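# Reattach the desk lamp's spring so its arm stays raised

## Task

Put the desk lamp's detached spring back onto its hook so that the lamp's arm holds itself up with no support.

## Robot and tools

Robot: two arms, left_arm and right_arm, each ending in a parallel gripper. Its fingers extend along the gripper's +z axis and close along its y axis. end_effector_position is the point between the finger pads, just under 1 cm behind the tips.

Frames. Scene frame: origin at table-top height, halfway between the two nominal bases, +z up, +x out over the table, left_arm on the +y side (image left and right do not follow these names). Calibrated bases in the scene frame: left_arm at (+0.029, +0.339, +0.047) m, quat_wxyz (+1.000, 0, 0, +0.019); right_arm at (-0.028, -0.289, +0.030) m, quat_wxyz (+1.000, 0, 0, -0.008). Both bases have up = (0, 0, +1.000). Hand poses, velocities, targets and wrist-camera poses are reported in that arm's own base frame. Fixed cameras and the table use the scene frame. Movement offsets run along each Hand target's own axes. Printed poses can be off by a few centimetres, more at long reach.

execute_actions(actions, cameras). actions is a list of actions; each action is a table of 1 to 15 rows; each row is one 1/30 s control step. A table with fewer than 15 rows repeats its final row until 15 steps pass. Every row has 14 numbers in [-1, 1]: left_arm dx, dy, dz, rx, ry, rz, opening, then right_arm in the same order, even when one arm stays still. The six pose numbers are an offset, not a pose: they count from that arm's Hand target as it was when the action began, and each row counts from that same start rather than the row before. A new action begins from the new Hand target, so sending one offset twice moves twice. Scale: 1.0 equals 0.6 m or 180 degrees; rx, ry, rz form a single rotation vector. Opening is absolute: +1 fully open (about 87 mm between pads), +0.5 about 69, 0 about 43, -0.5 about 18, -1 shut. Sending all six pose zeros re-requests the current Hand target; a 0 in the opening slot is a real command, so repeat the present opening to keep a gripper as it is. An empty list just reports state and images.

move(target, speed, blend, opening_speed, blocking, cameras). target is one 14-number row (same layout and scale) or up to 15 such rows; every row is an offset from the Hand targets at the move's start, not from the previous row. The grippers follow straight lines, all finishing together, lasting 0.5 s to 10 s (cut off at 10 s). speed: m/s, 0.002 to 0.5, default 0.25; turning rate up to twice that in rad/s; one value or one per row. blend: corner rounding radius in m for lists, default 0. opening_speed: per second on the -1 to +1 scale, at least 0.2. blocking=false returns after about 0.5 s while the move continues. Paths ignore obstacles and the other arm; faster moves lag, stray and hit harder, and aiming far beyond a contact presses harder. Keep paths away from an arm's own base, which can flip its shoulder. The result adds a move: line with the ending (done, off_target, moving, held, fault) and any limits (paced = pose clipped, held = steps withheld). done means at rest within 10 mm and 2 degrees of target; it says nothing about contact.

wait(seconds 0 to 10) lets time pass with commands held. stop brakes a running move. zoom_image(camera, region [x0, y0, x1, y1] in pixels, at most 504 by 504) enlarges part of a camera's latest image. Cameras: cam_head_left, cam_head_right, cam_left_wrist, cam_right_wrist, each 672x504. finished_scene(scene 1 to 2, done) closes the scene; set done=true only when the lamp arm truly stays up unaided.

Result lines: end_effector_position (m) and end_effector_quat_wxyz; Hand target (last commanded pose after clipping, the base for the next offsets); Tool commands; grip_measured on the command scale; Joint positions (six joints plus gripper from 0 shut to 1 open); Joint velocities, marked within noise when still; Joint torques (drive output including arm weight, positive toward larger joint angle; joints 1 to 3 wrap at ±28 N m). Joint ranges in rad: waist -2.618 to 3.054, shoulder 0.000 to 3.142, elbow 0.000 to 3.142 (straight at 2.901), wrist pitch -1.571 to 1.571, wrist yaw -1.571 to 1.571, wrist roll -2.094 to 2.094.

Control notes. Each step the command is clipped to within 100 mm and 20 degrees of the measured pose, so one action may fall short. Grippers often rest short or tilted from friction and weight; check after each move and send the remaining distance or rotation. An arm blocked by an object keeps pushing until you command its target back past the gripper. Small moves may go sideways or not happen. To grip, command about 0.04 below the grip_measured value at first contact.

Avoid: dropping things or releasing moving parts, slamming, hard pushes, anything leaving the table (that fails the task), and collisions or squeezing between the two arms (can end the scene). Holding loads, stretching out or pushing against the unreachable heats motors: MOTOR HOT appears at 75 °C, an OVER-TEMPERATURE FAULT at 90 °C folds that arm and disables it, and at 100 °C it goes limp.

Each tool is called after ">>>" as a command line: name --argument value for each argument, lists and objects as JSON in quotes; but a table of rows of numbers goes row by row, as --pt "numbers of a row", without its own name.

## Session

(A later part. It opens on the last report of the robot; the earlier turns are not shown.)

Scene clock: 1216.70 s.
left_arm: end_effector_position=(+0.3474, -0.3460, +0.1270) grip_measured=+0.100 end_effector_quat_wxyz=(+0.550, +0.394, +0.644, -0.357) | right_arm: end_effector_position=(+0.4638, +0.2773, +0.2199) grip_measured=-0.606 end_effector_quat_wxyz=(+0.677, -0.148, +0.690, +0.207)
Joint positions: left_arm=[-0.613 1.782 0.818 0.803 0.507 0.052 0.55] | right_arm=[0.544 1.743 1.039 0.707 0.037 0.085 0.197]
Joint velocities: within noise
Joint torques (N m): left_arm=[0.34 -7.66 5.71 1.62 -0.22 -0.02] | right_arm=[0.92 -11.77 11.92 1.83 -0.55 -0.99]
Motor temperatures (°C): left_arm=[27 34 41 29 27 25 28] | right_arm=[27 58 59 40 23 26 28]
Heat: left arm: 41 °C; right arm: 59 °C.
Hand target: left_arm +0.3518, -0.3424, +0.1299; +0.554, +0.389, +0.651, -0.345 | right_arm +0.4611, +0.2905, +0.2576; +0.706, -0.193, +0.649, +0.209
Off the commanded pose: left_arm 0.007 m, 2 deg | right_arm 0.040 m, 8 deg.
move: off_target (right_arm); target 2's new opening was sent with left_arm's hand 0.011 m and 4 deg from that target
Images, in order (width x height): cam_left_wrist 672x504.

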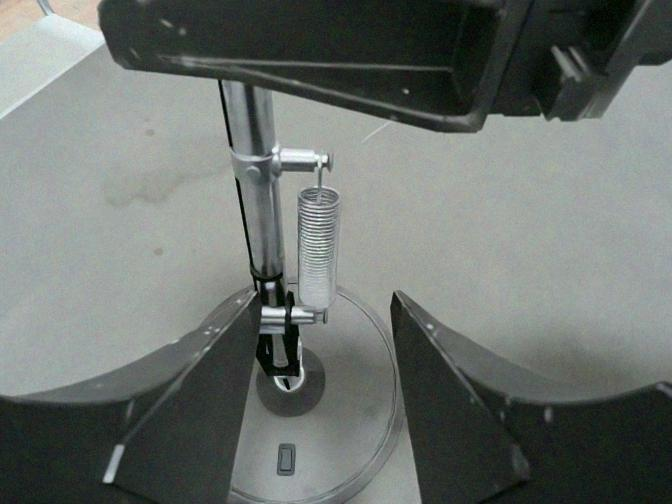

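>>> move --target '[-0.01,-0.015,-0.22,0,0,0,0.3,0,0,0,0,0,0,-0.72]' --speed 0.15 --cameras '["cam_left_wrist"]'

>>> move --target '[0,0,0,0,0,0,0.3,0,-0.055,-0.045,0.005,-0.036,0.056,-0.72]' --speed 0.05

Scene clock: 1222.40 s.
left_arm: end_effector_position=(+0.2849, -0.2331, +0.1505) grip_measured=+0.300 end_effector_quat_wxyz=(+0.547, +0.385, +0.657, -0.346) | right_arm: end_effector_position=(+0.4645, +0.2760, +0.2196) grip_measured=-0.601 end_effector_quat_wxyz=(+0.677, -0.146, +0.691, +0.205)
Joint positions: left_arm=[-0.383 1.25 0.475 0.563 0.7 0.103 0.65] | right_arm=[0.543 1.743 1.039 0.705 0.041 0.085 0.199]
Joint velocities: within noise
Joint torques (N m): left_arm=[0.88 -4.37 5.72 1.81 0.17 -0.01] | right_arm=[1.02 -11.82 11.88 1.85 -0.6 -1]
Motor temperatures (°C): left_arm=[27 35 42 29 27 25 28] | right_arm=[27 58 59 40 23 26 28]
Heat: left arm: 42 °C; right arm: 59 °C.
Hand target: left_arm +0.2847, -0.2311, +0.1557; +0.554, +0.389, +0.651, -0.345 | right_arm +0.4612, +0.2904, +0.2576; +0.706, -0.193, +0.649, +0.209
Off the commanded pose: left_arm 0.006 m, 1 deg | right_arm 0.041 m, 8 deg.
move: off_target (right_arm)
Images, in order (width x height): cam_left_wrist 672x504.

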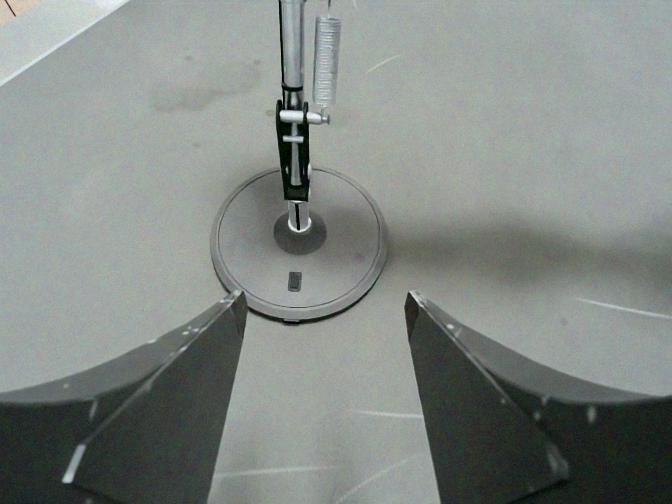

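Scene clock: 1224.87 s.
left_arm: end_effector_position=(+0.2847, -0.2331, +0.1504) grip_measured=+0.300 end_effector_quat_wxyz=(+0.547, +0.385, +0.657, -0.347) | right_arm: end_effector_position=(+0.4600, +0.2584, +0.2183) grip_measured=-0.670 end_effector_quat_wxyz=(+0.688, -0.120, +0.662, +0.272)
Joint positions: left_arm=[-0.383 1.25 0.475 0.562 0.701 0.104 0.65] | right_arm=[0.466 1.743 0.923 0.914 -0.089 0.206 0.165]
Joint velocities: within noise
Joint torques (N m): left_arm=[0.88 -4.38 5.72 1.83 0.16 -0.01] | right_arm=[-1.73 -14.05 6.45 2.18 -0.1 -0.16]
Motor temperatures (°C): left_arm=[27 35 42 30 27 25 28] | right_arm=[27 58 59 40 23 26 28]
Heat: left arm: 42 °C; right arm: 59 °C.
Hand target: left_arm +0.2847, -0.2311, +0.1557; +0.554, +0.389, +0.651, -0.345 | right_arm +0.4566, +0.2481, +0.2554; +0.722, -0.117, +0.624, +0.276
Off the commanded pose: left_arm 0.006 m, 1 deg | right_arm 0.039 m, 6 deg.
move: off_target (right_arm)

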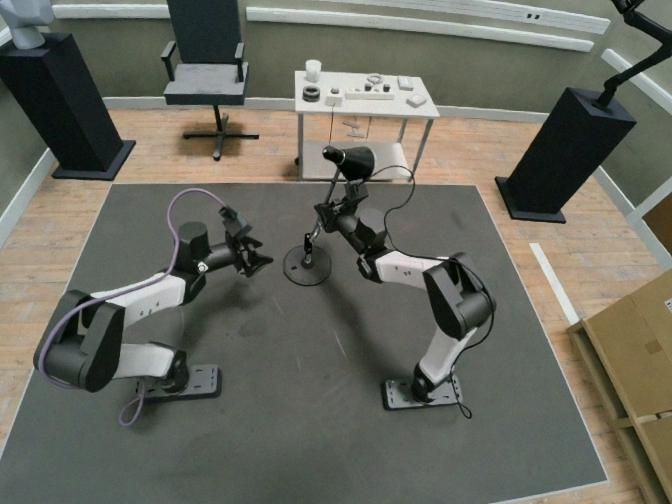

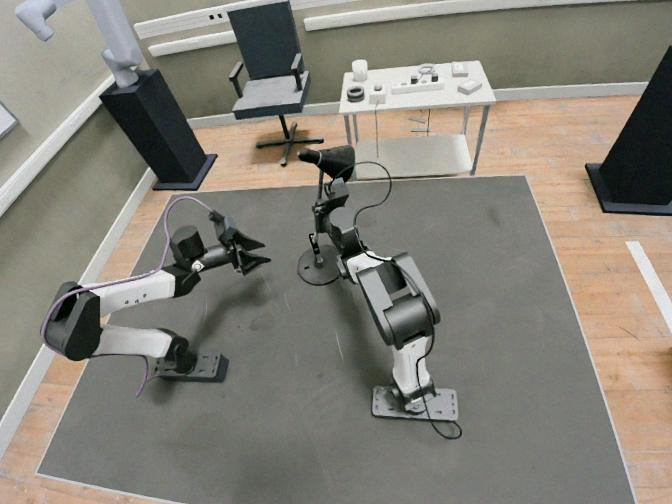

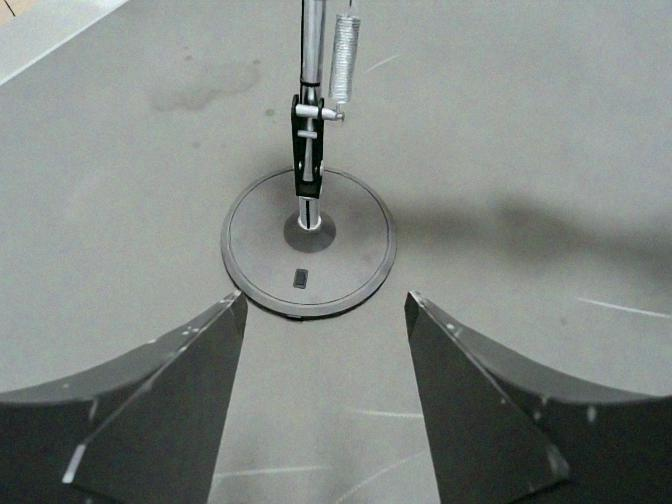

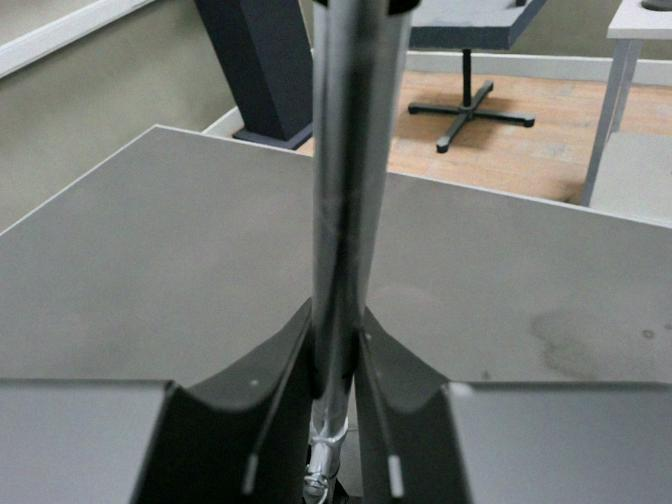

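>>> move --target '[0,0,0,0,0,0,0.3,0.0195,-0.058,-0.04,0.006,-0.048,0.074,-0.7]' --speed 0.05 --cameras '["cam_left_wrist","cam_right_wrist"]'

Scene clock: 1230.97 s.
left_arm: end_effector_position=(+0.2847, -0.2332, +0.1504) grip_measured=+0.300 end_effector_quat_wxyz=(+0.547, +0.386, +0.657, -0.347) | right_arm: end_effector_position=(+0.4585, +0.2161, +0.2103) grip_measured=-0.689 end_effector_quat_wxyz=(+0.706, -0.019, +0.616, +0.348)
Joint positions: left_arm=[-0.383 1.25 0.475 0.562 0.701 0.104 0.65] | right_arm=[0.361 1.814 0.765 1.293 -0.124 0.459 0.155]
Joint velocities: within noise
Joint torques (N m): left_arm=[0.88 -4.4 5.72 1.82 0.16 -0.01] | right_arm=[-1.32 -9.16 5.86 2.41 -0.03 0.06]
Motor temperatures (°C): left_arm=[27 34 42 30 27 25 28] | right_arm=[27 58 57 41 23 26 28]
Heat: left arm: 42 °C; right arm: 58 °C.
Hand target: left_arm +0.2847, -0.2311, +0.1557; +0.554, +0.389, +0.651, -0.345 | right_arm +0.4564, +0.2101, +0.2332; +0.731, -0.016, +0.580, +0.359
Off the commanded pose: left_arm 0.006 m, 1 deg | right_arm 0.024 m, 5 deg.
move: off_target (right_arm)
Images, in order (width x height): cam_left_wrist 672x504, cam_right_wrist 672x504.

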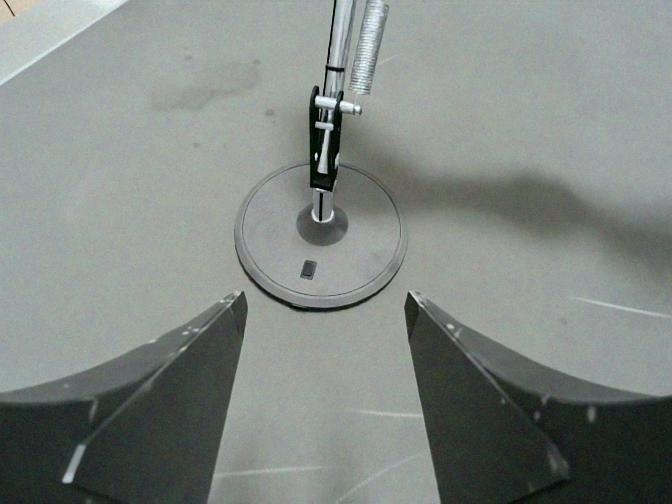

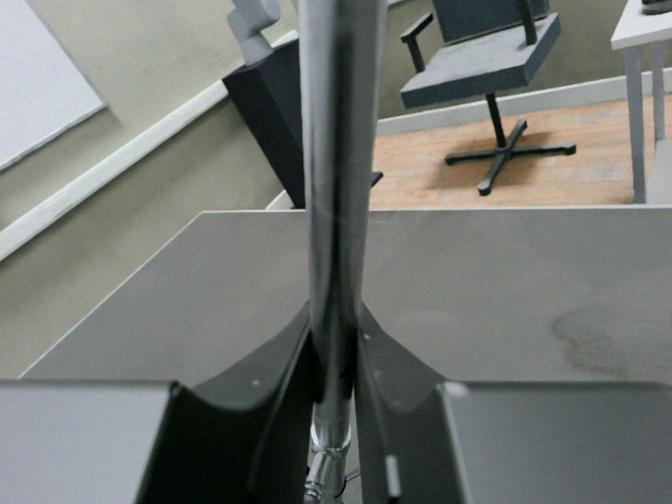

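Near equilibrium; open slowly.

>>> move --target '[0,0,0,0,0,0,0.3,0,0,0,0,0,0,0.3]' --opening_speed 0.25 --cameras '["cam_left_wrist","cam_right_wrist"]'

Scene clock: 1236.80 s.
left_arm: end_effector_position=(+0.2847, -0.2332, +0.1504) grip_measured=+0.300 end_effector_quat_wxyz=(+0.547, +0.386, +0.657, -0.347) | right_arm: end_effector_position=(+0.4577, +0.2123, +0.2283) grip_measured=+0.300 end_effector_quat_wxyz=(+0.728, -0.019, +0.587, +0.354)
Joint positions: left_arm=[-0.383 1.25 0.475 0.562 0.701 0.104 0.65] | right_arm=[0.355 1.814 0.765 1.366 -0.124 0.46 0.65]
Joint velocities: within noise
Joint torques (N m): left_arm=[0.88 -4.37 5.74 1.82 0.16 -0.02] | right_arm=[-0.77 -8.73 5.97 1.67 -0.03 0.07]
Motor temperatures (°C): left_arm=[27 34 43 31 27 25 28] | right_arm=[27 58 56 41 23 25 27]
Heat: left arm: 43 °C; right arm: 58 °C.
Hand target: left_arm +0.2848, -0.2311, +0.1557; +0.554, +0.389, +0.651, -0.345 | right_arm +0.4563, +0.2100, +0.2333; +0.731, -0.016, +0.580, +0.359
Off the commanded pose: left_arm 0.006 m, 1 deg | right_arm 0.006 m, 1 deg.
move: done
Images, in order (width x height): cam_left_wrist 672x504, cam_right_wrist 672x504.

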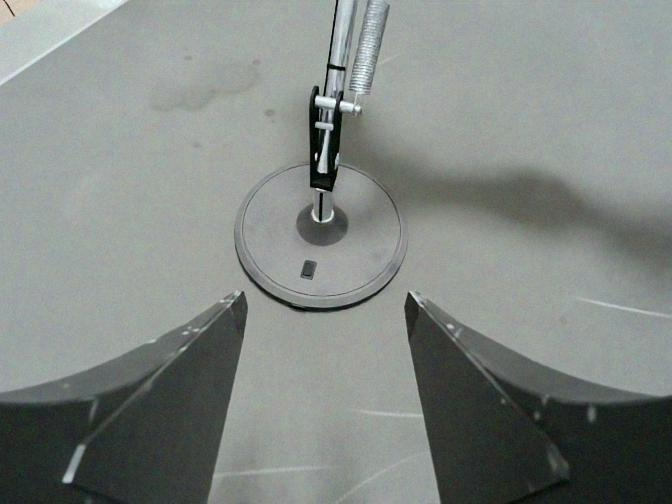

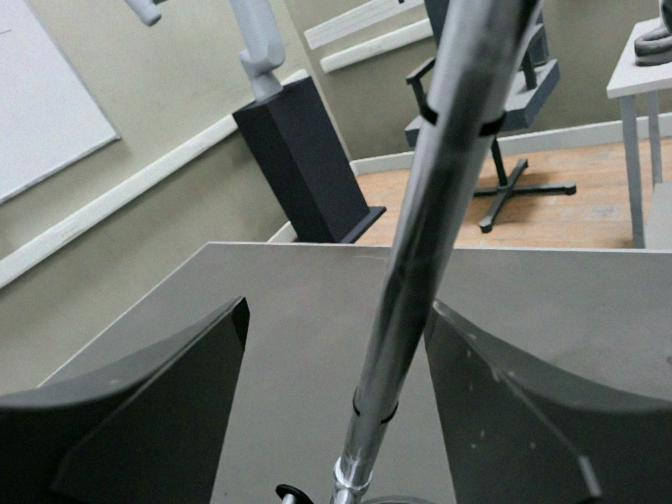

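>>> move --target '[0,0,0,0,0,0,0.3,0,0,-0.2,0,0,0,0.3]' --speed 0.15

>>> zoom_image --camera "cam_left_wrist" --region '[300, 50, 400, 150]'

Scene clock: 1240.07 s.
left_arm: end_effector_position=(+0.2846, -0.2332, +0.1504) grip_measured=+0.300 end_effector_quat_wxyz=(+0.547, +0.386, +0.657, -0.347) | right_arm: end_effector_position=(+0.3599, +0.1593, +0.1868) grip_measured=+0.300 end_effector_quat_wxyz=(+0.714, -0.018, +0.608, +0.346)
Joint positions: left_arm=[-0.383 1.25 0.475 0.562 0.702 0.104 0.65] | right_arm=[0.286 1.576 0.282 1.562 -0.188 0.473 0.65]
Joint velocities: within noise
Joint torques (N m): left_arm=[0.87 -4.37 5.74 1.82 0.16 -0.02] | right_arm=[-0.84 -6.78 4.25 1.7 -0.06 0.09]
Motor temperatures (°C): left_arm=[27 34 43 31 27 25 27] | right_arm=[27 57 55 41 23 25 27]
Heat: left arm: 43 °C; right arm: 57 °C.
Hand target: left_arm +0.2847, -0.2311, +0.1557; +0.554, +0.389, +0.651, -0.345 | right_arm +0.3561, +0.1572, +0.1940; +0.731, -0.016, +0.580, +0.360
Off the commanded pose: left_arm 0.006 m, 1 deg | right_arm 0.009 m, 4 deg.
joint sent to its limit (right arm) — joint 4 (wrist pitch), upper limit. The joint targets are off in orientation, not in position.
move: off_target (right_arm)

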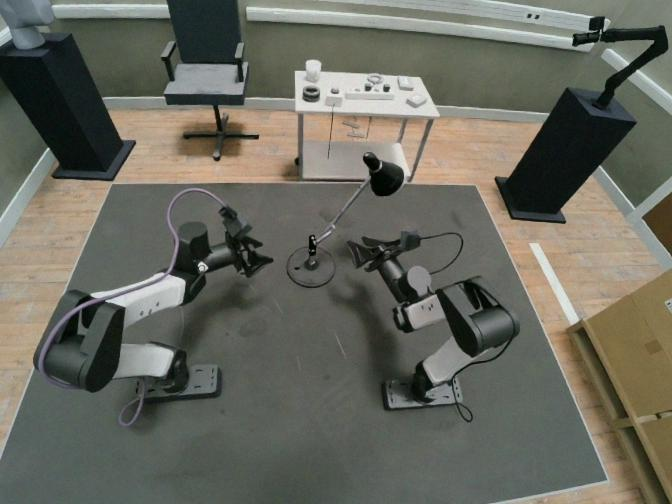

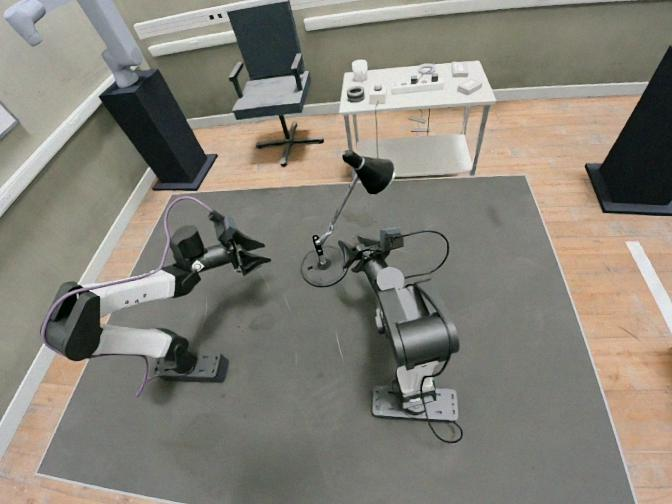

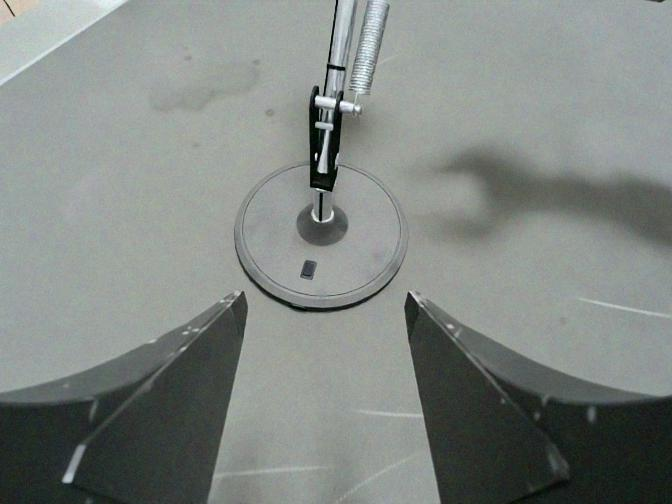

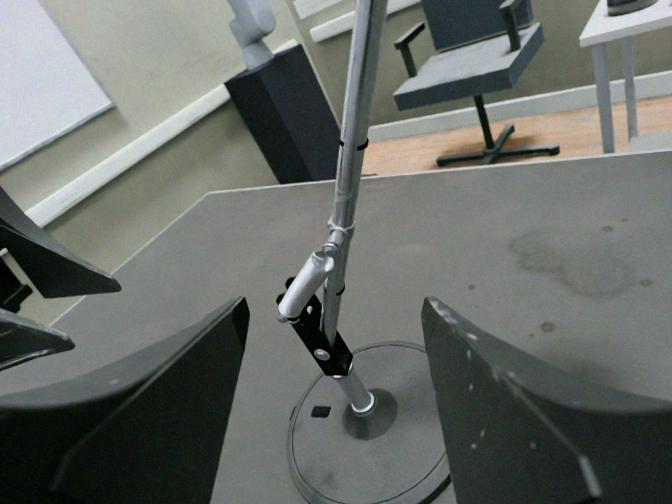

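Scaled by 5.040 from the camera's 672x504 image, which has a finer 960x720 frame.

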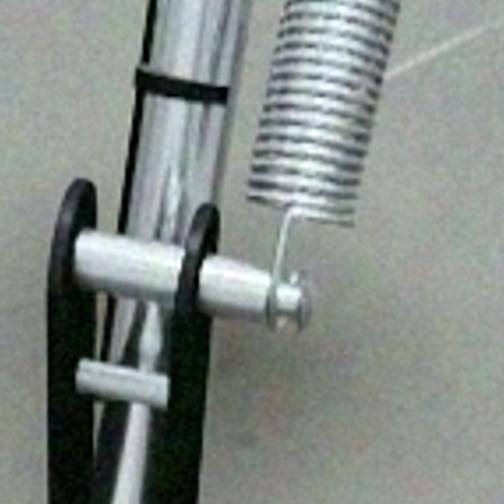

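Hooked and holding.

>>> finished_scene --scene 2 --done true

The scene is finished: the task was done.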